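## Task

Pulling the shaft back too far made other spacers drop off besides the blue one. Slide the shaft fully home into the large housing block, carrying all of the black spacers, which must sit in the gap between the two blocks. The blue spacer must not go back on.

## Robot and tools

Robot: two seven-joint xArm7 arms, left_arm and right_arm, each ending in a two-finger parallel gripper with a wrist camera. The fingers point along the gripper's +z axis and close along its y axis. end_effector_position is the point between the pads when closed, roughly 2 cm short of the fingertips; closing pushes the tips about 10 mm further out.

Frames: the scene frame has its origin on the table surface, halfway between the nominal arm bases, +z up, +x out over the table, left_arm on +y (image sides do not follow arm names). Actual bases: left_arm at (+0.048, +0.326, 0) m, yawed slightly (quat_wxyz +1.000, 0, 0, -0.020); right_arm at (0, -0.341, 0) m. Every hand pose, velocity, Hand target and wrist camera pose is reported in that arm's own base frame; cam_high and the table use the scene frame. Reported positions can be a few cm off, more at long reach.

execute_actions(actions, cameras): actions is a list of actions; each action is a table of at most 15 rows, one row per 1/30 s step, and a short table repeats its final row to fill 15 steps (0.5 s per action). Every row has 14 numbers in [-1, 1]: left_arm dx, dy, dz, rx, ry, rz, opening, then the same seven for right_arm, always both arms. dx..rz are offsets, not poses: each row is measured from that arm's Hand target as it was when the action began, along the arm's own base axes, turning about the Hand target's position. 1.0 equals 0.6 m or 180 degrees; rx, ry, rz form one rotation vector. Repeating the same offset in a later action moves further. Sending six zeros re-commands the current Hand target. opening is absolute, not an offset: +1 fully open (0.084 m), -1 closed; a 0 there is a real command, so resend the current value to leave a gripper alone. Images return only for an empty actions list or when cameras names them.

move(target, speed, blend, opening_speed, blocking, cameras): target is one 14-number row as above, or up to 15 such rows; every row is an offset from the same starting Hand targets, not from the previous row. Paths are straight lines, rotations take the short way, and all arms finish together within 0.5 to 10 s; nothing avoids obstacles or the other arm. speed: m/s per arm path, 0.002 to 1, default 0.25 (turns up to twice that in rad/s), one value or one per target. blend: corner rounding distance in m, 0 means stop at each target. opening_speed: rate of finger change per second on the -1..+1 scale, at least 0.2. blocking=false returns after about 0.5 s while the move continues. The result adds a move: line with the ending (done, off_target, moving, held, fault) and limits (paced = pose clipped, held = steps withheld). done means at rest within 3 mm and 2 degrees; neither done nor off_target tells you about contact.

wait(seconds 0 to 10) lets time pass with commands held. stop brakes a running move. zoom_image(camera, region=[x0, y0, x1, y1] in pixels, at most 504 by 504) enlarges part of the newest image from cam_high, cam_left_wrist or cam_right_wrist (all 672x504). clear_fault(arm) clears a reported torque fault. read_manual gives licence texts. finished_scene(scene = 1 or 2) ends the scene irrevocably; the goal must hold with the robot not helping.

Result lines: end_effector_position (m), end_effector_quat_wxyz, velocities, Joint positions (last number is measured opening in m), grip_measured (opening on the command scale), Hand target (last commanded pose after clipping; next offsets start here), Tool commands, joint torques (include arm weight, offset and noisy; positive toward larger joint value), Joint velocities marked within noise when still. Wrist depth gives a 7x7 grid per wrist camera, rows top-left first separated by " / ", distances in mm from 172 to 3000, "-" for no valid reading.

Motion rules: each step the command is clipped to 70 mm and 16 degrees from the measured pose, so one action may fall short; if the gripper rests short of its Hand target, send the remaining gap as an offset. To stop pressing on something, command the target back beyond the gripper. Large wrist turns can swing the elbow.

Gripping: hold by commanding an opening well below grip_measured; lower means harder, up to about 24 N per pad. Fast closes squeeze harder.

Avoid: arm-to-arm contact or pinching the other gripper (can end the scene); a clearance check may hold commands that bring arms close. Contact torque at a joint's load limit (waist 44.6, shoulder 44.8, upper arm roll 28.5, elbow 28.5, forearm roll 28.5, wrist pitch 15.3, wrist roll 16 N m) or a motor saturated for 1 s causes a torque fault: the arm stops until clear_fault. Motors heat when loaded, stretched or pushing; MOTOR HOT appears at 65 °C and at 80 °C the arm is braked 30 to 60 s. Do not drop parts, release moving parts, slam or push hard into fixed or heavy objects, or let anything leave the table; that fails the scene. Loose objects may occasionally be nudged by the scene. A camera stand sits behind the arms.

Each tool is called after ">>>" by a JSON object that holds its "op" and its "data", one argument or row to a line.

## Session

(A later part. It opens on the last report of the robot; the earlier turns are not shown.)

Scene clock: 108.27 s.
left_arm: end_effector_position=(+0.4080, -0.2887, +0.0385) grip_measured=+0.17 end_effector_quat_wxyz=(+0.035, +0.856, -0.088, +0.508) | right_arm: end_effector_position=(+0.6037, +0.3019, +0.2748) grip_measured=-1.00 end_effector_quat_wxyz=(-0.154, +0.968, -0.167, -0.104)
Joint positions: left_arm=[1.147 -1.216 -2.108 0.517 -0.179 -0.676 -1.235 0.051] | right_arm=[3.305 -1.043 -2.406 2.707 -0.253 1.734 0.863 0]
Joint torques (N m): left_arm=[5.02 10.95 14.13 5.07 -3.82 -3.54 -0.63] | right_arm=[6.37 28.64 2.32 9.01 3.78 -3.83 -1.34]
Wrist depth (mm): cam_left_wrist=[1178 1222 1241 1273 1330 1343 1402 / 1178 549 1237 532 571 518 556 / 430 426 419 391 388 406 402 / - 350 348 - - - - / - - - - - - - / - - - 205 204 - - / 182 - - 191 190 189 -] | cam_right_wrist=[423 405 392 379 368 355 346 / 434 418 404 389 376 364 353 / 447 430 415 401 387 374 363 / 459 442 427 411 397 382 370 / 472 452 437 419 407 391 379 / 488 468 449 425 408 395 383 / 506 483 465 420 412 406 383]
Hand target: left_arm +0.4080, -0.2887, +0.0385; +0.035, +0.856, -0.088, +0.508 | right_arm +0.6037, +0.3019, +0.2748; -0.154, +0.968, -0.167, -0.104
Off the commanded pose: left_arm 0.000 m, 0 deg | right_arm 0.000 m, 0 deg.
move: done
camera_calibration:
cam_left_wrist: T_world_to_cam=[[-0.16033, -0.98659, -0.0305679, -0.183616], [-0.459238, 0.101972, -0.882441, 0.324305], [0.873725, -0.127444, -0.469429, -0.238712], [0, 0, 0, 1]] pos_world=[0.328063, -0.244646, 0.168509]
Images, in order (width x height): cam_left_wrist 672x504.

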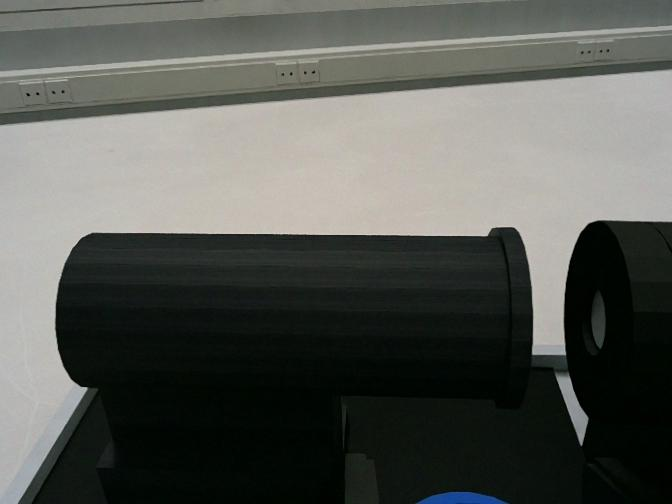

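>>> {"op": "move", "data": {
  "target": [0,0,0,0,0,0,-0.06,0,0,0,0,0,0,-1],
  "opening_speed": 0.3,
  "cameras": ["cam_left_wrist"]
}}

Scene clock: 109.40 s.
left_arm: end_effector_position=(+0.4080, -0.2888, +0.0385) grip_measured=-0.02 end_effector_quat_wxyz=(+0.035, +0.856, -0.088, +0.508) | right_arm: end_effector_position=(+0.6037, +0.3019, +0.2748) grip_measured=-1.00 end_effector_quat_wxyz=(-0.154, +0.968, -0.167, -0.104)
Joint positions: left_arm=[1.147 -1.216 -2.108 0.518 -0.179 -0.677 -1.235 0.043] | right_arm=[3.305 -1.043 -2.406 2.707 -0.253 1.734 0.863 0]
Joint torques (N m): left_arm=[5.32 11.24 17.1 -2.72 -3.6 -0.67 -0.36] | right_arm=[6.44 28.31 2.09 9 3.65 -3.82 -1.46]
Wrist depth (mm): cam_left_wrist=[1176 1228 1250 1276 1315 1361 1388 / 1182 549 1230 535 572 521 556 / 430 426 420 391 386 406 403 / - 351 347 - - - - / - - - - - - - / - - - 205 205 - - / 183 - - - 190 189 -] | cam_right_wrist=[421 406 392 378 368 355 345 / 435 418 404 390 376 364 353 / 448 429 415 400 387 374 362 / 461 440 426 410 396 383 370 / 474 453 437 421 406 391 379 / 488 468 448 426 409 395 381 / 508 483 465 422 411 405 383]
Hand target: left_arm +0.4080, -0.2887, +0.0385; +0.035, +0.856, -0.088, +0.508 | right_arm +0.6037, +0.3019, +0.2748; -0.154, +0.968, -0.167, -0.104
Off the commanded pose: left_arm 0.000 m, 0 deg | right_arm 0.000 m, 0 deg.
move: done
camera_calibration:
cam_left_wrist: T_world_to_cam=[[-0.160508, -0.986564, -0.0304849, -0.183567], [-0.459218, 0.10198, -0.882451, 0.324214], [0.873703, -0.127641, -0.469416, -0.238802], [0, 0, 0, 1]] pos_world=[0.328063, -0.244645, 0.168409]
Images, in order (width x height): cam_left_wrist 672x504.

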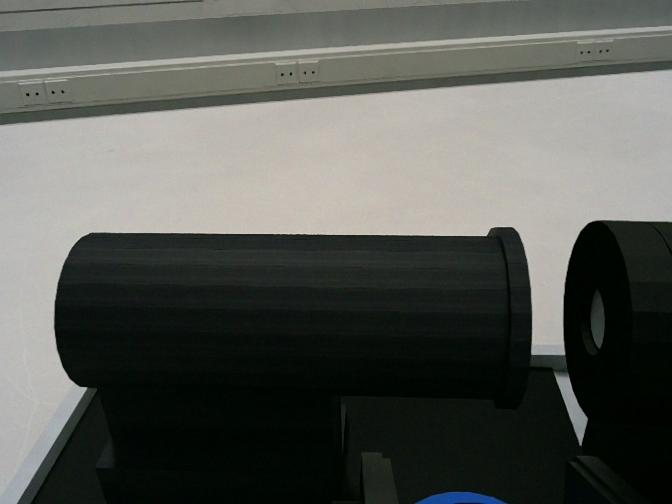

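>>> {"op": "move", "data": {
  "target": [-0.0122,0.0028,0.0,0,0,0,-0.06,0,0,0,0,0,0,-1],
  "speed": 0.03
}}

>>> {"op": "move", "data": {
  "target": [
    [0,0,0,0,0,0,0.18,0,0,0,0,0,0,-1],
    [-0.06,0.01,0.03,0,0,0,0.18,0,0,0,0,0,0,-1]
  ],
  "speed": 0.1,
  "cameras": ["cam_left_wrist"]
}}

>>> {"op": "zoom_image", "data": {
  "camera": "cam_left_wrist",
  "region": [330, 300, 600, 504]
}}

Scene clock: 110.43 s.
left_arm: end_effector_position=(+0.4007, -0.2870, +0.0385) grip_measured=-0.02 end_effector_quat_wxyz=(+0.035, +0.856, -0.088, +0.508) | right_arm: end_effector_position=(+0.6037, +0.3019, +0.2748) grip_measured=-1.00 end_effector_quat_wxyz=(-0.154, +0.968, -0.167, -0.104)
Joint positions: left_arm=[1.121 -1.214 -2.112 0.497 -0.191 -0.675 -1.239 0.043] | right_arm=[3.305 -1.043 -2.406 2.707 -0.253 1.734 0.863 0]
Joint torques (N m): left_arm=[-7.16 17.82 14.17 -4.05 -4.13 0.51 -0.7] | right_arm=[6.36 28.51 2.07 9.01 3.66 -3.81 -1.36]
Wrist depth (mm): cam_left_wrist=[1186 1224 1244 1285 1320 1358 1425 / 1170 549 542 583 573 520 557 / 429 425 420 415 412 406 404 / - - - - - - - / - - - - - - - / 229 - - 205 212 204 - / 183 - - - 190 189 -] | cam_right_wrist=[422 405 393 379 367 355 345 / 434 418 403 390 376 365 353 / 447 430 416 401 387 375 362 / 459 441 425 409 398 383 371 / 474 451 437 419 406 392 378 / 488 470 449 425 409 394 381 / 508 483 467 420 412 405 384]
Hand target: left_arm +0.4007, -0.2870, +0.0385; +0.035, +0.856, -0.088, +0.508 | right_arm +0.6037, +0.3019, +0.2748; -0.154, +0.968, -0.167, -0.104
Off the commanded pose: left_arm 0.000 m, 0 deg | right_arm 0.000 m, 0 deg.
move: done

Scene clock: 111.87 s.
left_arm: end_effector_position=(+0.3647, -0.2810, +0.0565) grip_measured=+0.17 end_effector_quat_wxyz=(+0.035, +0.856, -0.088, +0.508) | right_arm: end_effector_position=(+0.6037, +0.3019, +0.2748) grip_measured=-1.00 end_effector_quat_wxyz=(-0.154, +0.968, -0.167, -0.104)
Joint positions: left_arm=[0.957 -1.145 -2.078 0.379 -0.234 -0.627 -1.227 0.051] | right_arm=[3.305 -1.043 -2.406 2.707 -0.253 1.734 0.863 0]
Joint torques (N m): left_arm=[-7.01 16.33 22.44 -3.89 -3.83 0.32 0.99] | right_arm=[6.23 28.25 2.01 8.99 3.62 -3.84 -1.36]
Wrist depth (mm): cam_left_wrist=[1220 1246 1305 1325 1356 1402 1462 / 1220 1253 1290 596 643 631 573 / 479 474 442 463 460 455 423 / 372 177 175 174 - - 191 / 302 178 177 189 - - - / 265 233 194 194 246 237 - / 220 209 201 200 188 205 177] | cam_right_wrist=[422 406 392 380 367 355 344 / 433 417 404 388 377 365 353 / 448 430 414 399 386 374 363 / 461 444 428 411 397 382 371 / 475 454 437 420 405 391 379 / 488 468 449 426 409 395 382 / 506 483 467 420 412 406 384]
Hand target: left_arm +0.3647, -0.2810, +0.0565; +0.035, +0.856, -0.088, +0.508 | right_arm +0.6037, +0.3019, +0.2748; -0.154, +0.968, -0.167, -0.104
Off the commanded pose: left_arm 0.000 m, 0 deg | right_arm 0.000 m, 0 deg.
move: done
camera_calibration:
cam_left_wrist: T_world_to_cam=[[-0.16033, -0.98659, -0.0305679, -0.182414], [-0.459238, 0.101972, -0.882441, 0.319431], [0.873725, -0.127444, -0.469429, -0.191496], [0, 0, 0, 1]] pos_world=[0.284763, -0.236946, 0.186409]
Images, in order (width x height): cam_left_wrist 672x504.

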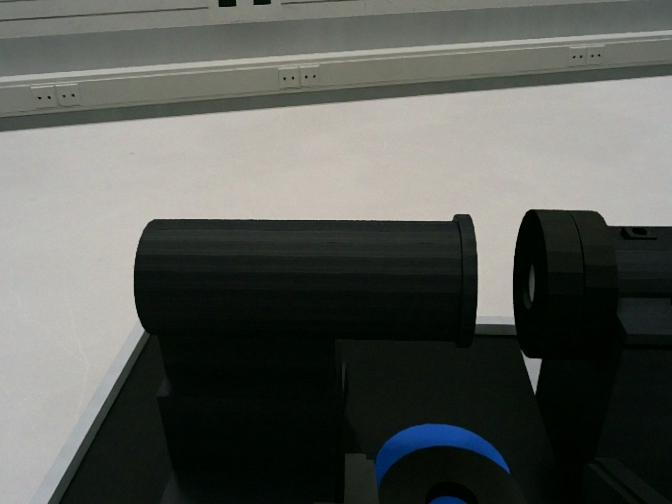

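Scaled by 1.867 from the camera's 672x504 image, which has a finer 960x720 frame.

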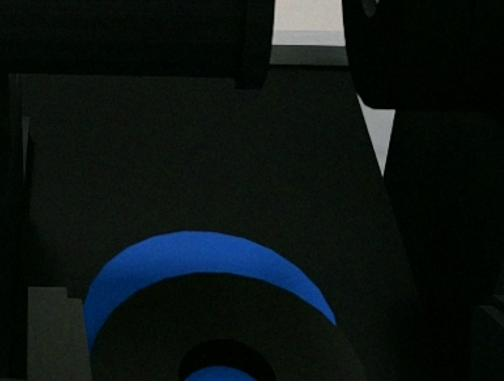

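>>> {"op": "move", "data": {
  "target": [
    [0.0708,-0.012,-0.012,0,0,0,0.16,0,0,0,0,0,0,-1],
    [0.0722,-0.0128,-0.0312,0,0,0,0.16,0,0,0,0,0,0,-1]
  ],
  "speed": [0.12,0.03]
}}

>>> {"op": "move", "data": {
  "target": [0,0,0,0,0,0,-0.06,0,0,0,0,0,0,-1],
  "opening_speed": 0.3
}}

Scene clock: 113.47 s.
left_arm: end_effector_position=(+0.4080, -0.2887, +0.0378) grip_measured=+0.15 end_effector_quat_wxyz=(+0.035, +0.856, -0.088, +0.508) | right_arm: end_effector_position=(+0.6037, +0.3019, +0.2748) grip_measured=-1.00 end_effector_quat_wxyz=(-0.154, +0.968, -0.167, -0.104)
Joint positions: left_arm=[1.149 -1.217 -2.111 0.519 -0.183 -0.677 -1.232 0.051] | right_arm=[3.305 -1.043 -2.406 2.707 -0.253 1.734 0.863 0]
Joint torques (N m): left_arm=[5.94 9.99 14.53 3.13 -3.96 -2.98 -0.74] | right_arm=[6.67 28.29 2.22 9 3.77 -3.91 -1.28]
Wrist depth (mm): cam_left_wrist=[1188 1228 1239 1271 1322 1358 1397 / 1170 546 538 578 570 517 552 / 428 423 418 390 385 404 401 / - - - - - - - / - - - - - - - / - - - 204 204 - - / 181 - - - 189 189 -] | cam_right_wrist=[421 406 393 379 367 354 345 / 435 418 404 390 377 365 354 / 448 431 416 399 387 373 362 / 460 442 426 409 396 382 371 / 474 453 438 420 406 391 379 / 487 469 449 425 409 395 381 / 506 483 467 421 411 405 383]
Hand target: left_arm +0.4080, -0.2887, +0.0378; +0.035, +0.856, -0.088, +0.508 | right_arm +0.6037, +0.3019, +0.2748; -0.154, +0.968, -0.167, -0.104
Off the commanded pose: left_arm 0.000 m, 0 deg | right_arm 0.000 m, 0 deg.
move: done

Scene clock: 114.40 s.
left_arm: end_effector_position=(+0.4080, -0.2888, +0.0378) grip_measured=-0.03 end_effector_quat_wxyz=(+0.035, +0.856, -0.088, +0.508) | right_arm: end_effector_position=(+0.6037, +0.3019, +0.2748) grip_measured=-1.00 end_effector_quat_wxyz=(-0.154, +0.968, -0.167, -0.104)
Joint positions: left_arm=[1.149 -1.217 -2.111 0.519 -0.183 -0.678 -1.232 0.043] | right_arm=[3.305 -1.043 -2.406 2.707 -0.253 1.734 0.863 0]
Joint torques (N m): left_arm=[6.13 11.07 14.43 -0.88 -2.77 -0.49 -0.39] | right_arm=[6.53 28.53 1.99 8.94 3.44 -3.76 -1.45]
Wrist depth (mm): cam_left_wrist=[1184 1222 1239 1278 1315 1353 1402 / 1182 546 539 532 570 519 556 / 429 424 418 390 386 406 402 / - - - - - - - / - - - - - - - / - - - 204 203 - - / 181 - - - 189 189 -] | cam_right_wrist=[422 406 393 379 368 355 346 / 434 418 403 390 376 365 354 / 449 430 415 400 387 373 362 / 459 440 427 409 397 382 371 / 473 455 436 419 407 389 378 / 487 469 451 426 409 396 382 / 508 485 467 422 412 407 384]
Hand target: left_arm +0.4080, -0.2887, +0.0378; +0.035, +0.856, -0.088, +0.508 | right_arm +0.6037, +0.3019, +0.2748; -0.154, +0.968, -0.167, -0.104
Off the commanded pose: left_arm 0.000 m, 0 deg | right_arm 0.000 m, 0 deg.
move: done

>>> {"op": "move", "data": {
  "target": [-0.0244,0.0055,0.003,0,0,0,-0.06,0,0,0,0,0,0,-1],
  "speed": 0.04,
  "cameras": ["cam_left_wrist"]
}}

>>> {"op": "zoom_image", "data": {
  "camera": "cam_left_wrist",
  "region": [330, 380, 600, 504]
}}

Scene clock: 115.43 s.
left_arm: end_effector_position=(+0.3934, -0.2854, +0.0396) grip_measured=-0.04 end_effector_quat_wxyz=(+0.035, +0.856, -0.088, +0.508) | right_arm: end_effector_position=(+0.6037, +0.3019, +0.2748) grip_measured=-1.00 end_effector_quat_wxyz=(-0.154, +0.968, -0.167, -0.104)
Joint positions: left_arm=[1.095 -1.206 -2.114 0.475 -0.206 -0.671 -1.237 0.042] | right_arm=[3.305 -1.043 -2.406 2.707 -0.253 1.734 0.863 0]
Joint torques (N m): left_arm=[-7.17 17.49 14.33 -3.9 -4.01 0.29 -0.55] | right_arm=[6.37 28.25 2.05 9 3.68 -3.83 -1.33]
Wrist depth (mm): cam_left_wrist=[1190 1237 1255 1295 1337 1364 1414 / 1178 552 546 585 578 523 561 / 435 429 426 418 416 410 407 / - - - - - - - / - - - - - - - / 231 - - 215 214 213 - / 189 - - - 192 191 -] | cam_right_wrist=[420 405 393 378 368 356 345 / 433 418 403 389 376 363 353 / 448 429 417 399 388 374 363 / 462 441 426 410 397 381 370 / 472 453 438 419 406 391 379 / 490 469 449 425 409 395 381 / 505 483 465 420 411 407 383]
Hand target: left_arm +0.3933, -0.2854, +0.0396; +0.035, +0.856, -0.088, +0.508 | right_arm +0.6037, +0.3019, +0.2748; -0.154, +0.968, -0.167, -0.104
Off the commanded pose: left_arm 0.000 m, 0 deg | right_arm 0.000 m, 0 deg.
move: done
camera_calibration:
cam_left_wrist: T_world_to_cam=[[-0.16033, -0.98659, -0.0305679, -0.18267], [-0.459238, 0.101972, -0.882441, 0.318146], [0.873725, -0.127444, -0.469429, -0.225066], [0, 0, 0, 1]] pos_world=[0.313463, -0.241346, 0.169509]
Images, in order (width x height): cam_left_wrist 672x504.

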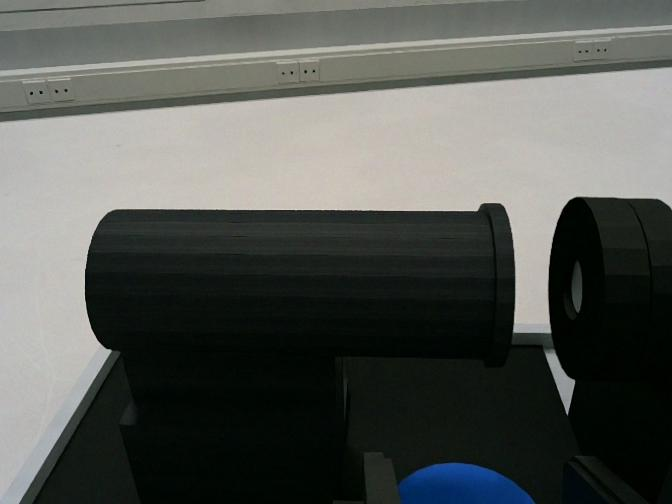

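Scaled by 1.867 from the camera's 672x504 image, which has a finer 960x720 frame.

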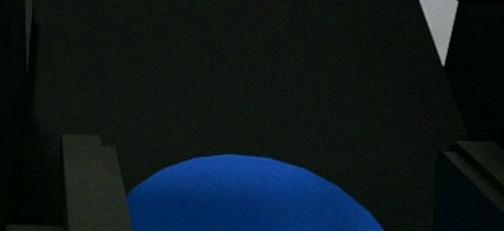

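>>> {"op": "move", "data": {
  "target": [
    [0,0,0,0,0,0,0.2,0,0,0,0,0,0,-1],
    [-0.135,0.03,0.07,0,0,0,0.2,0,0,0,0,0,0,-1]
  ],
  "speed": 0.15,
  "cameras": ["cam_left_wrist"]
}}

>>> {"op": "zoom_image", "data": {
  "camera": "cam_left_wrist",
  "region": [330, 300, 600, 504]
}}

Scene clock: 117.33 s.
left_arm: end_effector_position=(+0.3124, -0.2674, +0.0816) grip_measured=+0.19 end_effector_quat_wxyz=(+0.035, +0.856, -0.088, +0.508) | right_arm: end_effector_position=(+0.6037, +0.3019, +0.2748) grip_measured=-1.00 end_effector_quat_wxyz=(-0.154, +0.968, -0.167, -0.104)
Joint positions: left_arm=[0.658 -1.051 -2.009 0.216 -0.337 -0.511 -1.195 0.052] | right_arm=[3.305 -1.043 -2.406 2.707 -0.253 1.734 0.863 0]
Joint torques (N m): left_arm=[-6.93 14.08 19.98 -3.91 -4.08 0.44 1.04] | right_arm=[6.07 28.7 2.19 8.98 3.56 -3.8 -1.43]
Wrist depth (mm): cam_left_wrist=[1233 1307 1337 1377 1425 1462 1499 / 1297 1327 1337 1369 1397 724 716 / 548 509 535 527 526 519 515 / 425 421 231 228 225 221 230 / 362 344 250 251 309 221 216 / 302 289 258 257 271 262 234 / 252 244 248 246 225 244 244] | cam_right_wrist=[421 405 392 378 368 355 345 / 435 418 403 390 376 365 351 / 448 430 414 399 387 374 363 / 460 441 426 409 397 381 370 / 472 452 436 420 405 391 379 / 488 470 451 425 410 395 383 / 506 485 463 421 414 407 383]
Hand target: left_arm +0.3123, -0.2674, +0.0816; +0.035, +0.856, -0.088, +0.508 | right_arm +0.6037, +0.3019, +0.2748; -0.154, +0.968, -0.167, -0.104
Off the commanded pose: left_arm 0.000 m, 0 deg | right_arm 0.000 m, 0 deg.
move: done
camera_calibration:
cam_left_wrist: T_world_to_cam=[[-0.16033, -0.98659, -0.0305679, -0.176615], [-0.459238, 0.101972, -0.882441, 0.316175], [0.873725, -0.127444, -0.469429, -0.132284], [0, 0, 0, 1]] pos_world=[0.232463, -0.223346, 0.211509]
Images, in order (width x height): cam_left_wrist 672x504.

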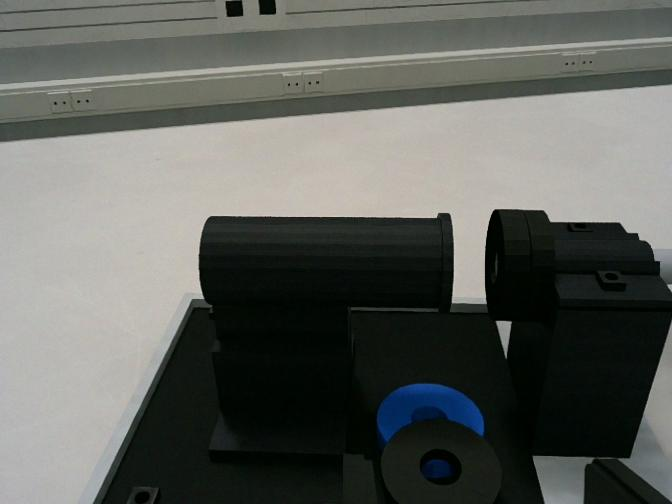

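Scaled by 1.867 from the camera's 672x504 image, which has a finer 960x720 frame.

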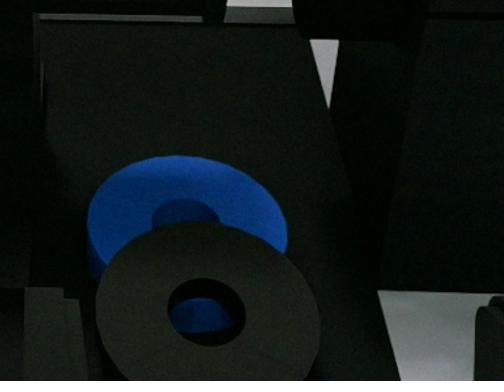

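>>> {"op": "move", "data": {
  "target": [
    [0.08,-0.021,-0.045,0,0,0,0.2,0,0,0,0,0,0,-1],
    [0.121,-0.0293,-0.079,0,0,0,0.2,0,0,0,0,0,0,-1]
  ],
  "speed": [0.15,0.05],
  "cameras": ["cam_left_wrist"]
}}

>>> {"op": "move", "data": {
  "target": [0,0,0,0,0,0,-0.06,0,0,0,0,0,0,-1],
  "opening_speed": 0.3
}}

Scene clock: 119.63 s.
left_arm: end_effector_position=(+0.3849, -0.2850, +0.0342) grip_measured=+0.19 end_effector_quat_wxyz=(+0.035, +0.856, -0.088, +0.508) | right_arm: end_effector_position=(+0.6037, +0.3019, +0.2748) grip_measured=-1.00 end_effector_quat_wxyz=(-0.154, +0.968, -0.167, -0.104)
Joint positions: left_arm=[1.069 -1.218 -2.135 0.464 -0.235 -0.667 -1.248 0.052] | right_arm=[3.305 -1.043 -2.406 2.707 -0.253 1.734 0.863 0]
Joint torques (N m): left_arm=[6.19 9.29 14.1 1.89 0.01 -3.16 -0.72] | right_arm=[6.77 28.5 2.25 9.08 3.6 -3.83 -1.34]
Wrist depth (mm): cam_left_wrist=[1211 1244 1257 1307 1348 1377 1414 / 542 533 576 565 513 550 541 / 452 445 413 435 431 427 421 / - - - - - - - / - - - 234 234 - - / 223 - - 207 214 206 - / 182 176 173 - 174 184 -] | cam_right_wrist=[421 407 392 377 368 355 345 / 433 419 403 390 377 364 354 / 450 429 415 400 388 374 363 / 459 442 426 408 397 382 370 / 473 452 438 420 407 391 379 / 489 469 451 424 408 396 383 / 505 484 466 421 413 405 384]
Hand target: left_arm +0.3849, -0.2850, +0.0342; +0.035, +0.856, -0.088, +0.508 | right_arm +0.6037, +0.3019, +0.2748; -0.154, +0.968, -0.167, -0.104
Off the commanded pose: left_arm 0.000 m, 0 deg | right_arm 0.000 m, 0 deg.
move: done
camera_calibration:
cam_left_wrist: T_world_to_cam=[[-0.160415, -0.986578, -0.0305193, -0.183766], [-0.459229, 0.101968, -0.882446, 0.30948], [0.873714, -0.127543, -0.469422, -0.220232], [0, 0, 0, 1]] pos_world=[0.305063, -0.240945, 0.164109]
Images, in order (width x height): cam_left_wrist 672x504.

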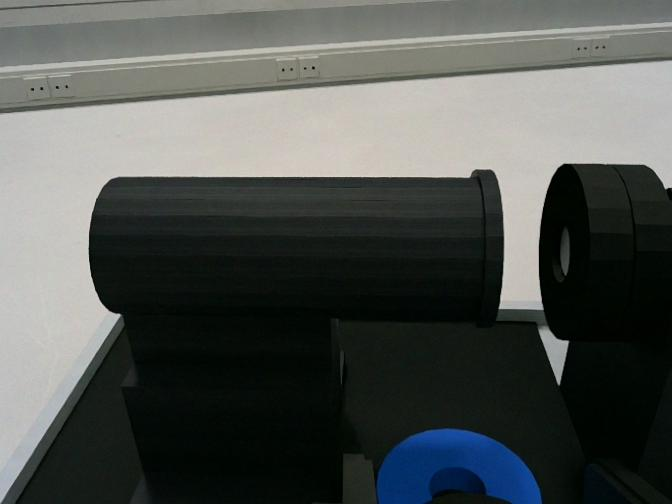

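Scene clock: 120.70 s.
left_arm: end_effector_position=(+0.3849, -0.2850, +0.0342) grip_measured=-0.01 end_effector_quat_wxyz=(+0.035, +0.856, -0.088, +0.508) | right_arm: end_effector_position=(+0.6037, +0.3019, +0.2748) grip_measured=-1.00 end_effector_quat_wxyz=(-0.154, +0.968, -0.167, -0.104)
Joint positions: left_arm=[1.07 -1.218 -2.135 0.464 -0.235 -0.667 -1.248 0.043] | right_arm=[3.305 -1.043 -2.406 2.707 -0.253 1.734 0.863 0]
Joint torques (N m): left_arm=[6.13 9.67 14.03 2.12 0.57 -2.64 -0.65] | right_arm=[6.4 28.48 2.07 9.14 3.64 -3.73 -1.47]
Wrist depth (mm): cam_left_wrist=[1207 1228 1271 1307 1335 1375 1422 / 542 532 573 565 514 551 541 / 450 444 412 435 431 428 420 / - - - - - - - / - - - 234 234 - - / 223 - - 207 214 206 - / 182 176 173 - 173 190 -] | cam_right_wrist=[422 404 393 379 368 355 345 / 435 417 402 389 376 365 352 / 448 431 416 400 387 373 363 / 459 441 427 408 397 382 370 / 474 453 437 419 406 390 380 / 489 469 450 426 409 395 383 / 507 483 465 422 414 404 385]
Hand target: left_arm +0.3849, -0.2850, +0.0342; +0.035, +0.856, -0.088, +0.508 | right_arm +0.6037, +0.3019, +0.2748; -0.154, +0.968, -0.167, -0.104
Off the commanded pose: left_arm 0.000 m, 0 deg | right_arm 0.000 m, 0 deg.
move: done

>>> {"op": "move", "data": {
  "target": [
    [0,0,0,0,0,0,0.18,0,0,0,0,0,0,-1],
    [0.0163,-0.0037,0,0,0,0,0.18,0,0,0,0,0,0,-1]
  ],
  "speed": 0.05
}}

>>> {"op": "move", "data": {
  "target": [0,0,0,0,0,0,-0.06,0,0,0,0,0,0,-1],
  "opening_speed": 0.3,
  "cameras": ["cam_left_wrist"]
}}

Scene clock: 122.20 s.
left_arm: end_effector_position=(+0.3947, -0.2872, +0.0342) grip_measured=+0.17 end_effector_quat_wxyz=(+0.035, +0.856, -0.088, +0.508) | right_arm: end_effector_position=(+0.6037, +0.3019, +0.2748) grip_measured=-1.00 end_effector_quat_wxyz=(-0.154, +0.968, -0.167, -0.104)
Joint positions: left_arm=[1.105 -1.222 -2.129 0.491 -0.216 -0.672 -1.242 0.051] | right_arm=[3.305 -1.043 -2.406 2.707 -0.253 1.734 0.863 0]
Joint torques (N m): left_arm=[7.63 9.66 25.49 4 0.03 -2.69 1.14] | right_arm=[6.59 28.25 2.27 9.39 3.8 -3.66 -1.4]
Wrist depth (mm): cam_left_wrist=[1199 1226 1255 1300 1315 1364 1428 / 545 534 573 565 513 549 544 / 452 445 440 434 429 397 395 / - - - - - - - / - - - - - - - / 223 - - 207 214 205 - / 182 - - 187 191 184 -] | cam_right_wrist=[422 406 393 378 369 355 345 / 433 418 403 390 376 364 354 / 448 429 416 399 388 374 363 / 462 439 426 409 396 383 371 / 475 454 435 420 406 391 379 / 489 469 449 426 409 396 381 / 508 483 465 421 414 406 383]
Hand target: left_arm +0.3947, -0.2872, +0.0342; +0.035, +0.856, -0.088, +0.508 | right_arm +0.6037, +0.3019, +0.2748; -0.154, +0.968, -0.167, -0.104
Off the commanded pose: left_arm 0.000 m, 0 deg | right_arm 0.000 m, 0 deg.
move: done

Scene clock: 123.20 s.
left_arm: end_effector_position=(+0.3948, -0.2872, +0.0342) grip_measured=-0.03 end_effector_quat_wxyz=(+0.035, +0.856, -0.088, +0.508) | right_arm: end_effector_position=(+0.6037, +0.3019, +0.2748) grip_measured=-1.00 end_effector_quat_wxyz=(-0.154, +0.968, -0.167, -0.104)
Joint positions: left_arm=[1.105 -1.222 -2.128 0.491 -0.216 -0.672 -1.242 0.043] | right_arm=[3.305 -1.043 -2.406 2.707 -0.253 1.734 0.863 0]
Joint torques (N m): left_arm=[-3.77 14.02 15.31 -4.33 -2.79 0.55 0.52] | right_arm=[6.64 28.7 2.18 9.21 3.78 -3.86 -1.3]
Wrist depth (mm): cam_left_wrist=[1209 1235 1253 1302 1317 1361 1402 / 542 534 526 564 515 550 542 / 452 445 414 435 432 399 396 / - - - - - - - / - - - - - - - / 232 - - 207 207 205 - / 182 - - - 191 190 -] | cam_right_wrist=[422 405 392 380 368 355 345 / 434 418 403 390 376 365 353 / 447 430 416 399 387 373 362 / 462 440 426 409 397 382 371 / 474 452 436 419 407 390 379 / 488 469 450 426 410 395 382 / 505 483 465 421 414 406 386]
Hand target: left_arm +0.3947, -0.2872, +0.0342; +0.035, +0.856, -0.088, +0.508 | right_arm +0.6037, +0.3019, +0.2748; -0.154, +0.968, -0.167, -0.104
Off the commanded pose: left_arm 0.000 m, 0 deg | right_arm 0.000 m, 0 deg.
move: done
camera_calibration:
cam_left_wrist: T_world_to_cam=[[-0.160323, -0.986591, -0.0305879, -0.184386], [-0.459193, 0.101979, -0.882463, 0.314199], [0.873749, -0.127433, -0.469386, -0.229066], [0, 0, 0, 1]] pos_world=[0.314863, -0.243146, 0.164109]
Images, in order (width x height): cam_left_wrist 672x504.

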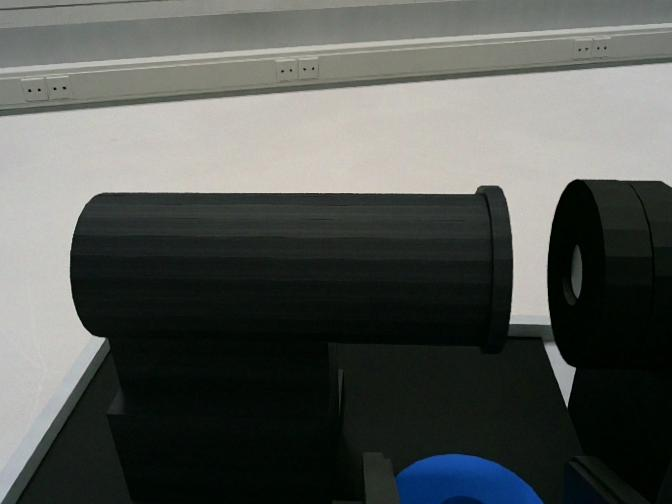

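>>> {"op": "move", "data": {
  "target": [
    [-0.025,0.0055,0.01,0,0,0,-0.1,0,0,0,0,0,0,-1],
    [-0.1,0.022,0.1,0,0,0,-0.1,0,0,0,0,0,0,-1]
  ],
  "speed": 0.06,
  "cameras": ["cam_left_wrist"]
}}

Scene clock: 125.77 s.
left_arm: end_effector_position=(+0.3347, -0.2740, +0.0942) grip_measured=-0.03 end_effector_quat_wxyz=(+0.035, +0.856, -0.088, +0.508) | right_arm: end_effector_position=(+0.6037, +0.3019, +0.2748) grip_measured=-1.00 end_effector_quat_wxyz=(-0.154, +0.968, -0.167, -0.104)
Joint positions: left_arm=[0.739 -1.023 -1.947 0.258 -0.265 -0.529 -1.147 0.043] | right_arm=[3.305 -1.043 -2.406 2.707 -0.253 1.734 0.863 0]
Joint torques (N m): left_arm=[-7.2 14.68 20.69 -1.73 -3.73 0.25 0.89] | right_arm=[6.46 28.77 2.24 9.25 3.54 -3.8 -1.46]
Wrist depth (mm): cam_left_wrist=[1205 1241 1278 1356 1405 1425 1493 / 1285 1332 1335 1369 1420 1465 1487 / 548 539 569 563 555 552 545 / 453 448 441 439 436 434 428 / 383 348 216 214 212 207 216 / 321 308 238 238 290 209 203 / 276 257 243 247 249 251 217] | cam_right_wrist=[423 405 393 379 367 355 345 / 434 417 403 390 377 365 353 / 447 429 415 400 387 373 363 / 462 442 426 409 397 382 371 / 471 452 436 421 407 390 379 / 487 469 450 425 410 394 382 / 506 484 466 421 414 407 384]
Hand target: left_arm +0.3347, -0.2740, +0.0942; +0.035, +0.856, -0.088, +0.508 | right_arm +0.6037, +0.3019, +0.2748; -0.154, +0.968, -0.167, -0.104
Off the commanded pose: left_arm 0.000 m, 0 deg | right_arm 0.000 m, 0 deg.
move: done
camera_calibration:
cam_left_wrist: T_world_to_cam=[[-0.16033, -0.98659, -0.0305679, -0.17915], [-0.459238, 0.101972, -0.882441, 0.338254], [0.873725, -0.127444, -0.469429, -0.146782], [0, 0, 0, 1]] pos_world=[0.254863, -0.229946, 0.224109]
Images, in order (width x height): cam_left_wrist 672x504.

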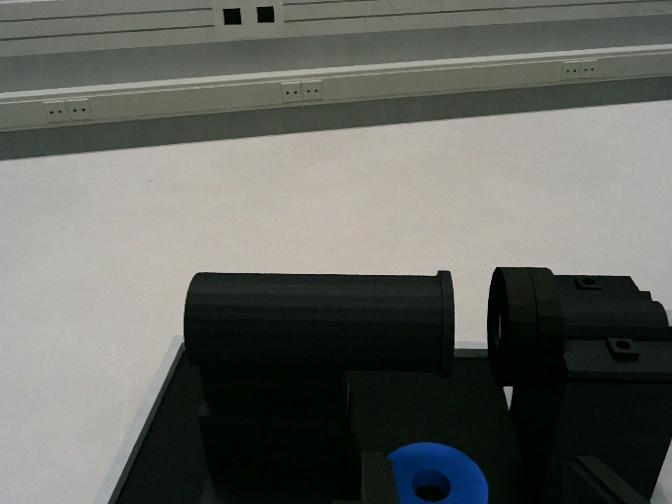

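>>> {"op": "move", "data": {
  "target": [
    [0,0,0,0,0,0,-0.1,-0.12,-0.12,0.26,0,0,0,-1],
    [0,0,0,0,0,0,-0.1,-0.42,-0.173,0.2,0.0099,-0.198,-0.498,-1]
  ],
  "speed": 0.4,
  "cameras": ["cam_high","cam_right_wrist"]
}}

Scene clock: 129.70 s.
left_arm: end_effector_position=(+0.3347, -0.2740, +0.0942) grip_measured=-0.03 end_effector_quat_wxyz=(+0.035, +0.856, -0.088, +0.508) | right_arm: end_effector_position=(+0.3517, +0.1981, +0.3947) grip_measured=-1.00 end_effector_quat_wxyz=(+0.234, -0.556, +0.738, -0.302)
Joint positions: left_arm=[0.739 -1.023 -1.947 0.258 -0.265 -0.529 -1.147 0.043] | right_arm=[2.648 1.137 -2.301 0.788 0.465 0.969 1.991 0]
Joint torques (N m): left_arm=[-6.76 14.42 20.78 -1.69 -4.14 0.19 1.02] | right_arm=[-6.41 -0.47 -10.61 14.78 -2.2 -0.79 1.6]
Wrist depth (mm): cam_left_wrist=[1220 1244 1264 1369 1400 1446 1506 / 1283 1332 1343 1372 1428 1425 1480 / 546 539 569 564 556 552 546 / 451 448 442 441 436 433 429 / 384 348 217 214 212 207 216 / 320 307 238 238 290 209 203 / 276 258 243 247 249 252 217] | cam_right_wrist=[1642 1732 808 716 618 563 503 / 1546 1711 808 713 620 561 503 / 1499 1686 804 711 620 562 501 / 1462 1634 804 707 614 557 498 / 1425 1645 800 709 617 559 499 / 1391 1564 799 711 614 559 498 / 1358 1516 799 708 616 558 497]
Hand target: left_arm +0.3347, -0.2740, +0.0942; +0.035, +0.856, -0.088, +0.508 | right_arm +0.3517, +0.1981, +0.3948; +0.234, -0.556, +0.738, -0.302
Off the commanded pose: left_arm 0.000 m, 0 deg | right_arm 0.000 m, 0 deg.
elbow stopped short (right arm): the move would have taken joint 4 (elbow) straighter than the controller allows.
move: done; limits=paced
camera_calibration:
cam_right_wrist: T_world_to_cam=[[-0.693864, 0.188233, -0.69507, 0.507829], [0.261212, 0.965281, 0.00064989, -0.216507], [0.67106, -0.18111, -0.718942, 0.216557], [0, 0, 0, 1]] pos_world=[0.263596, 0.15262, 0.508809]
Images, in order (width x height): cam_high 672x504, cam_right_wrist 672x504.

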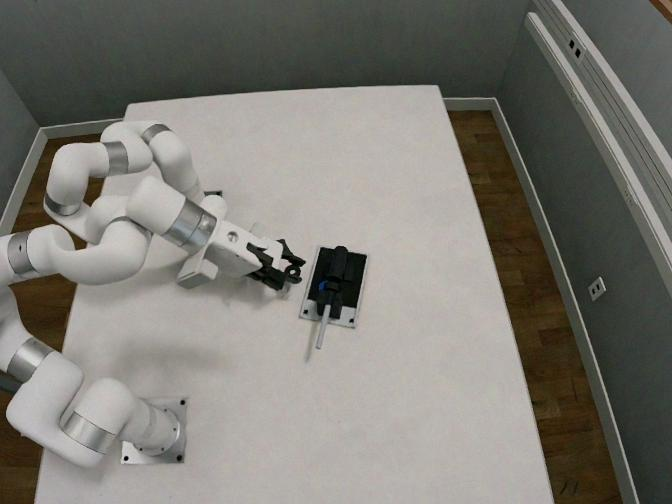

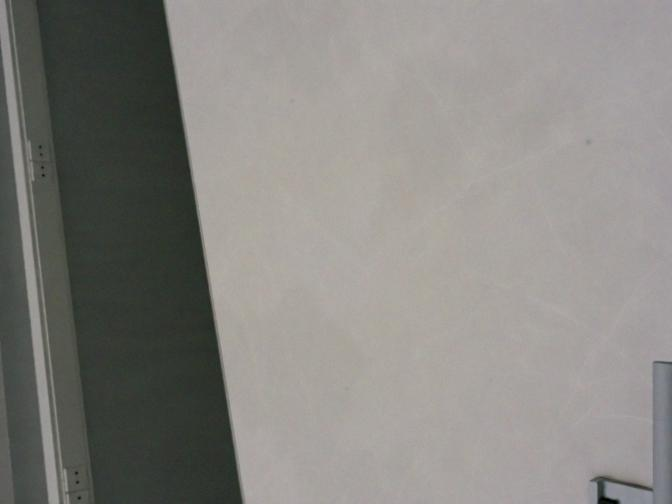

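>>> {"op": "zoom_image", "data": {
  "camera": "cam_high",
  "region": [230, 210, 380, 320]
}}

Scaled by 3.360 from the camera's 672x504 image, which has a finer 960x720 frame.

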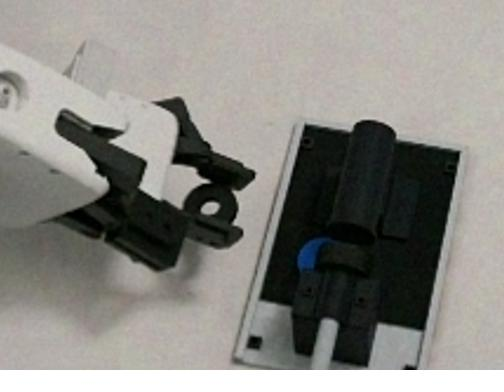

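>>> {"op": "move", "data": {
  "target": [
    [-0.065,0.0148,0,0,0,0,-0.1,0,0,0,0,0,0,-1],
    [-0.065,0.0148,-0.1,0,0,0,-0.1,0,0,0,0,0,0,-1]
  ],
  "speed": [0.15,0.08],
  "cameras": ["cam_high","cam_left_wrist"]
}}

>>> {"op": "zoom_image", "data": {
  "camera": "cam_high",
  "region": [230, 210, 380, 320]
}}

Scene clock: 132.03 s.
left_arm: end_effector_position=(+0.2957, -0.2651, +0.0342) grip_measured=-0.03 end_effector_quat_wxyz=(+0.035, +0.856, -0.088, +0.508) | right_arm: end_effector_position=(+0.3517, +0.1981, +0.3948) grip_measured=-1.00 end_effector_quat_wxyz=(+0.234, -0.556, +0.738, -0.302)
Joint positions: left_arm=[0.67 -1.192 -2.198 0.253 -0.4 -0.527 -1.359 0.043] | right_arm=[2.648 1.137 -2.301 0.788 0.465 0.969 1.991 0]
Joint torques (N m): left_arm=[6.32 6.83 10.49 -1.62 -4.11 -2.83 -0.69] | right_arm=[-6.74 -0.6 -10.74 14.66 -2.15 -0.73 1.47]
Wrist depth (mm): cam_left_wrist=[1264 1302 1345 1375 1405 1465 1493 / 595 654 222 220 217 215 244 / 419 389 241 240 323 213 208 / 325 306 244 264 298 281 221 / 277 249 238 245 234 238 234 / 223 213 211 208 208 214 206 / 199 198 197 203 189 194 193] | cam_right_wrist=[1626 1745 810 715 617 562 503 / 1536 1719 809 712 620 565 500 / 1499 1690 806 713 617 561 503 / 1465 1645 806 712 619 561 501 / 1420 1634 802 711 613 560 500 / 1391 1557 796 705 616 560 501 / 1366 1516 796 704 614 560 498]
Hand target: left_arm +0.2957, -0.2651, +0.0342; +0.035, +0.856, -0.088, +0.508 | right_arm +0.3517, +0.1981, +0.3948; +0.234, -0.556, +0.738, -0.302
Off the commanded pose: left_arm 0.000 m, 0 deg | right_arm 0.000 m, 0 deg.
move: done
camera_calibration:
cam_left_wrist: T_world_to_cam=[[-0.160418, -0.986577, -0.0305184, -0.178458], [-0.459305, 0.101979, -0.882405, 0.266454], [0.873673, -0.127536, -0.469499, -0.139649], [0, 0, 0, 1]] pos_world=[0.215764, -0.221045, 0.164109]
Images, in order (width x height): cam_high 672x504, cam_left_wrist 672x504.

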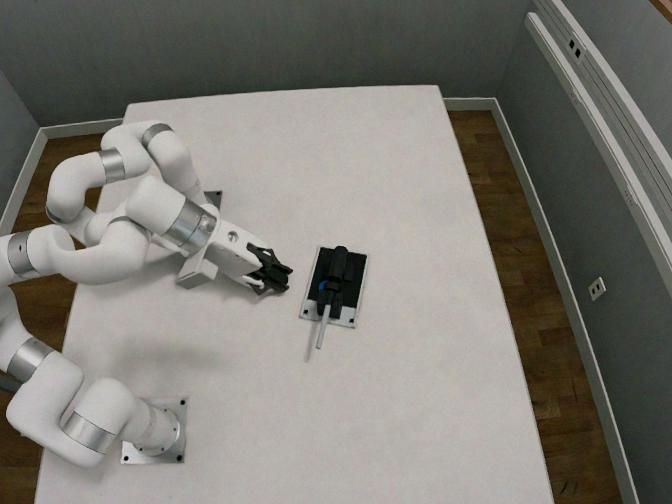

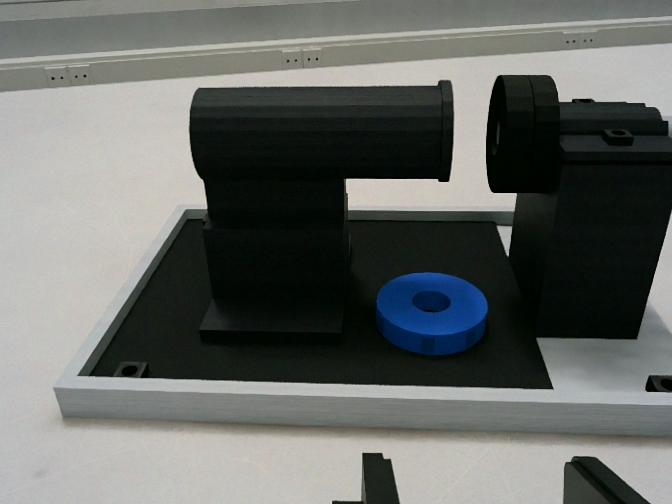

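Scaled by 3.360 from the camera's 672x504 image, which has a finer 960x720 frame.

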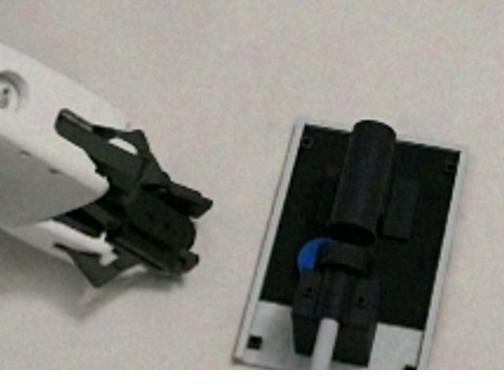

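>>> {"op": "move", "data": {
  "target": [0,0,-0.018,0,0,0,-0.1,0,0,0,0,0,0,-1],
  "speed": 0.03
}}

>>> {"op": "move", "data": {
  "target": [0,0,-0.007,0,0,0,-0.1,0,0,0,0,0,0,-1],
  "speed": 0.02,
  "cameras": ["cam_high"]
}}

>>> {"op": "zoom_image", "data": {
  "camera": "cam_high",
  "region": [230, 230, 310, 310]
}}

Scene clock: 132.97 s.
left_arm: end_effector_position=(+0.2957, -0.2651, +0.0234) grip_measured=-0.03 end_effector_quat_wxyz=(+0.035, +0.856, -0.088, +0.508) | right_arm: end_effector_position=(+0.3517, +0.1981, +0.3948) grip_measured=-1.00 end_effector_quat_wxyz=(+0.234, -0.556, +0.738, -0.302)
Joint positions: left_arm=[0.688 -1.225 -2.235 0.272 -0.412 -0.537 -1.385 0.043] | right_arm=[2.648 1.137 -2.301 0.788 0.465 0.969 1.991 0]
Joint torques (N m): left_arm=[6.34 7.18 9.09 -2.02 -3.91 -2.43 -0.7] | right_arm=[-6.47 -0.5 -10.52 14.61 -2.28 -0.68 1.34]
Wrist depth (mm): cam_left_wrist=[1260 1312 1340 1358 1405 1437 1455 / 507 218 216 214 211 205 207 / 390 363 237 261 321 216 208 / 302 283 244 247 276 261 220 / 246 242 230 229 225 227 227 / 207 206 202 200 198 197 196 / 185 184 184 190 182 187 180] | cam_right_wrist=[1638 1749 808 716 619 564 503 / 1550 1732 802 711 614 561 502 / 1483 1711 806 712 619 564 501 / 1458 1657 804 711 617 559 498 / 1425 1622 800 707 616 560 498 / 1375 1574 799 709 614 560 498 / 1366 1513 796 707 612 556 498]
Hand target: left_arm +0.2957, -0.2651, +0.0234; +0.035, +0.856, -0.088, +0.508 | right_arm +0.3517, +0.1981, +0.3948; +0.234, -0.556, +0.738, -0.302
Off the commanded pose: left_arm 0.000 m, 0 deg | right_arm 0.000 m, 0 deg.
move: done

Scene clock: 134.07 s.
left_arm: end_effector_position=(+0.3082, -0.2693, +0.0403) grip_measured=-0.03 end_effector_quat_wxyz=(+0.047, +0.847, -0.071, +0.524) | right_arm: end_effector_position=(+0.3517, +0.1981, +0.3948) grip_measured=-1.00 end_effector_quat_wxyz=(+0.234, -0.556, +0.738, -0.302)
Joint positions: left_arm=[0.694 -1.238 -2.194 0.278 -0.418 -0.542 -1.394 0.043] | right_arm=[2.648 1.137 -2.301 0.788 0.465 0.969 1.991 0]
Joint torques (N m): left_arm=[-0.28 11.2 20.63 -3.23 -0.09 0.23 0.19] | right_arm=[-6.33 -0.4 -10.56 14.71 -2.27 -0.72 1.45]
Wrist depth (mm): cam_left_wrist=[1273 1302 1353 1377 1400 1449 1513 / 589 1305 598 671 679 681 686 / 447 417 220 216 213 206 209 / 340 341 239 251 320 219 205 / 287 261 242 245 276 252 218 / 229 218 219 228 220 228 225 / 204 202 199 197 195 195 192] | cam_right_wrist=[1642 1745 812 719 621 565 504 / 1550 1736 807 713 620 561 501 / 1474 1690 805 712 614 561 502 / 1471 1649 801 708 617 560 500 / 1428 1626 802 705 617 561 499 / 1377 1553 796 708 615 559 498 / 1383 1506 795 708 614 556 500]
Hand target: left_arm +0.3082, -0.2693, +0.0403; +0.047, +0.847, -0.071, +0.524 (not the last commanded pose) | right_arm +0.3517, +0.1981, +0.3948; +0.234, -0.556, +0.738, -0.302
Tool commands: left_gripper/opening=-0.1 right_gripper/opening=-1.0
Off the commanded pose: left_arm 0.025 m, 3 deg | right_arm 0.000 m, 0 deg.
TORQUE FAULT: the external load on joint 3 (upper arm roll) of the left arm reached its load limit, and that arm stopped. The contact can be on any part of that arm beyond that joint, not only on its tool. A torque fault puts only its own arm into a fault stop. That arm's remaining commands of this call were not run. The hold on joint 3 (upper arm roll) of that arm was moved back by the arm itself, up to 3 degrees, as the stop began. That arm is still stopped at the end of this call. While its stop runs, that arm, its gripper or tool too, takes no new command.
CLEAR FAULT: the left arm stays stopped (state 4) until you call clear_fault(arm="left_arm").
End effector pose when the fault began: left_arm: position (+0.2964, -0.2654, +0.0206), quat_wxyz (+0.036, +0.856, -0.087, +0.509)
Joint positions when the fault began: left_arm=[0.694 -1.237 -2.245 0.279 -0.417 -0.541 -1.394 0.043]
move: fault (left_arm)
Images, in order (width x height): cam_high 672x504.

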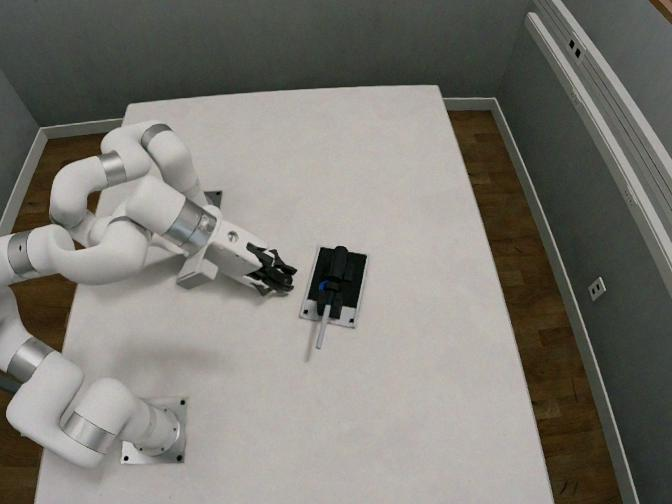

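Scaled by 6.300 from the camera's 672x504 image, which has a finer 960x720 frame.

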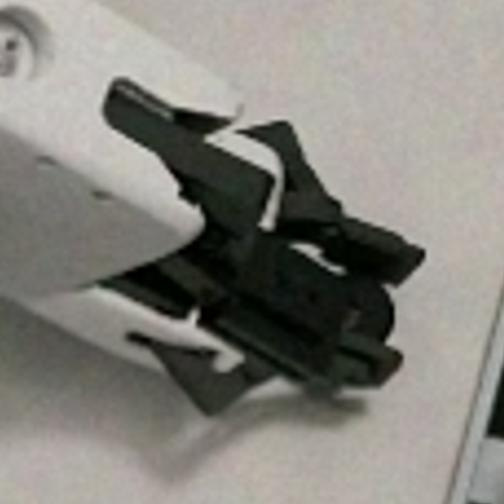

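>>> {"op": "clear_fault", "data": {
  "arm": "left_arm"
}}

>>> {"op": "move", "data": {
  "target": [-0.0197,0.0065,-0.030,0.0122,0.0101,-0.005,-0.1,0,0,0,0,0,0,-1],
  "speed": 0.04
}}

>>> {"op": "move", "data": {
  "target": [
    [0,0,0,0,0,0,0.25,0,0,0,0,0,0,-1],
    [-0.11,0.025,0.08,0,0,0,0.25,0,0,0,0,0,0,-1]
  ],
  "speed": 0.1,
  "opening_speed": 0.5,
  "cameras": ["cam_high","cam_left_wrist"]
}}

Scene clock: 134.33 s.
left_arm: end_effector_position=(+0.3082, -0.2693, +0.0403) grip_measured=-0.03 end_effector_quat_wxyz=(+0.047, +0.847, -0.071, +0.524) | right_arm: end_effector_position=(+0.3517, +0.1981, +0.3948) grip_measured=-1.00 end_effector_quat_wxyz=(+0.234, -0.556, +0.738, -0.302)
Joint positions: left_arm=[0.694 -1.238 -2.194 0.278 -0.418 -0.542 -1.394 0.043] | right_arm=[2.648 1.137 -2.301 0.788 0.465 0.969 1.991 0]
Joint torques (N m): left_arm=[-0.45 11.63 20.92 -3.11 0.09 0.43 0.18] | right_arm=[-6.4 -0.49 -10.62 14.51 -2.5 -0.6 1.64]
Wrist depth (mm): cam_left_wrist=[1271 1295 1348 1366 1417 1458 1506 / 592 1300 601 673 681 683 686 / 447 417 219 215 212 206 209 / 341 341 239 251 321 219 205 / 287 261 242 245 276 251 218 / 228 218 219 228 220 228 225 / 204 201 199 197 195 195 192] | cam_right_wrist=[1669 1749 812 715 621 563 503 / 1557 1719 803 716 617 562 499 / 1493 1686 803 713 617 564 501 / 1458 1638 804 709 617 561 501 / 1417 1619 804 708 618 562 499 / 1391 1560 802 706 615 557 501 / 1364 1536 796 710 616 558 498]
Hand target: left_arm +0.3082, -0.2693, +0.0403; +0.047, +0.847, -0.071, +0.524 (not the last commanded pose) | right_arm +0.3517, +0.1981, +0.3948; +0.234, -0.556, +0.738, -0.302
Tool commands: left_gripper/opening=-0.1 right_gripper/opening=-1.0
Off the commanded pose: left_arm 0.025 m, 3 deg | right_arm 0.000 m, 0 deg.
TORQUE FAULT, CONTINUED: the left arm's stop, for the torque fault of joint 3 (upper arm roll) that an earlier result reported, is over. The call counts as one of the actions that you can send in this scene. The hold on joint 3 (upper arm roll) of that arm was moved back by the arm itself, up to 3 degrees, as the stop began. That arm's target is now where it stood when the stop ended, not its last command. That arm's gripper keeps its grip as last carried out, and that arm accepts commands again: back off and push less far.
CLEAR FAULT: your call cleared the left arm's torque fault. If a joint's load stays at its limit, that arm stops again at once.

Scene clock: 135.33 s.
left_arm: end_effector_position=(+0.2965, -0.2655, +0.0225) grip_measured=-0.03 end_effector_quat_wxyz=(+0.036, +0.856, -0.087, +0.509) | right_arm: end_effector_position=(+0.3517, +0.1981, +0.3948) grip_measured=-1.00 end_effector_quat_wxyz=(+0.234, -0.556, +0.738, -0.302)
Joint positions: left_arm=[0.688 -1.235 -2.236 0.275 -0.407 -0.538 -1.398 0.043] | right_arm=[2.648 1.137 -2.301 0.788 0.465 0.969 1.991 0]
Joint torques (N m): left_arm=[-7.57 15.84 -3.41 -6.47 4.52 1.99 -0.29] | right_arm=[-6.25 -0.37 -10.74 14.78 -2.14 -0.67 1.49]
Wrist depth (mm): cam_left_wrist=[1269 1315 1350 1364 1397 1465 1462 / 505 217 215 213 211 204 208 / 390 362 237 260 319 214 207 / 301 282 243 245 277 262 219 / 245 241 229 228 223 228 227 / 206 205 201 199 198 197 194 / 184 184 183 189 182 187 180] | cam_right_wrist=[1661 1754 813 715 624 562 505 / 1557 1732 809 713 617 563 502 / 1493 1681 801 711 618 565 501 / 1477 1615 804 711 615 561 500 / 1440 1626 800 709 617 562 500 / 1394 1571 795 708 618 558 500 / 1356 1529 795 711 613 556 498]
Hand target: left_arm +0.2964, -0.2654, +0.0223; +0.036, +0.856, -0.087, +0.509 | right_arm +0.3517, +0.1981, +0.3948; +0.234, -0.556, +0.738, -0.302
Off the commanded pose: left_arm 0.000 m, 0 deg | right_arm 0.000 m, 0 deg.
move: done

Scene clock: 137.73 s.
left_arm: end_effector_position=(+0.2304, -0.2504, +0.0703) grip_measured=+0.24 end_effector_quat_wxyz=(+0.036, +0.856, -0.087, +0.509) | right_arm: end_effector_position=(+0.3517, +0.1981, +0.3948) grip_measured=-1.00 end_effector_quat_wxyz=(+0.234, -0.556, +0.738, -0.302)
Joint positions: left_arm=[0.139 -1.084 -2.091 0.091 -0.575 -0.192 -1.332 0.054] | right_arm=[2.648 1.137 -2.301 0.788 0.465 0.969 1.991 0]
Joint torques (N m): left_arm=[-7.15 4.39 17.14 -1.63 -3.72 0.64 0.99] | right_arm=[-6.63 -0.46 -10.51 14.72 -2.12 -0.84 1.57]
Wrist depth (mm): cam_left_wrist=[1340 1388 1402 1449 1480 1513 1585 / 673 725 720 708 700 635 683 / 517 479 311 306 305 286 300 / 401 397 357 325 374 297 382 / 341 325 309 312 305 307 314 / 285 284 282 281 277 274 271 / 237 244 252 242 241 240 240] | cam_right_wrist=[1653 1758 804 717 621 565 501 / 1536 1749 808 716 621 562 503 / 1499 1653 807 713 619 562 500 / 1458 1638 807 704 618 560 498 / 1414 1630 798 709 614 561 499 / 1397 1560 800 704 616 560 498 / 1358 1533 799 706 612 559 499]
Hand target: left_arm +0.2304, -0.2504, +0.0703; +0.036, +0.856, -0.087, +0.509 | right_arm +0.3517, +0.1981, +0.3948; +0.234, -0.556, +0.738, -0.302
Off the commanded pose: left_arm 0.000 m, 0 deg | right_arm 0.000 m, 0 deg.
move: done
camera_calibration:
cam_left_wrist: T_world_to_cam=[[-0.159011, -0.986878, -0.028053, -0.173828], [-0.457773, 0.0988745, -0.883554, 0.265777], [0.874734, -0.127652, -0.467488, -0.0642776], [0, 0, 0, 1]] pos_world=[0.150251, -0.206031, 0.199903]
Images, in order (width x height): cam_high 672x504, cam_left_wrist 672x504.

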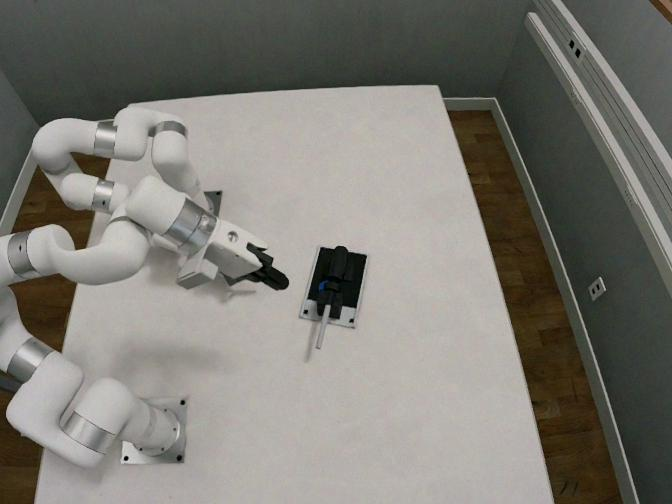

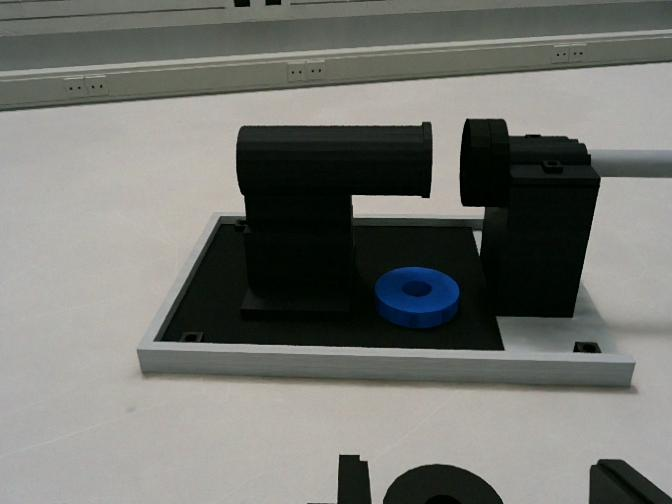

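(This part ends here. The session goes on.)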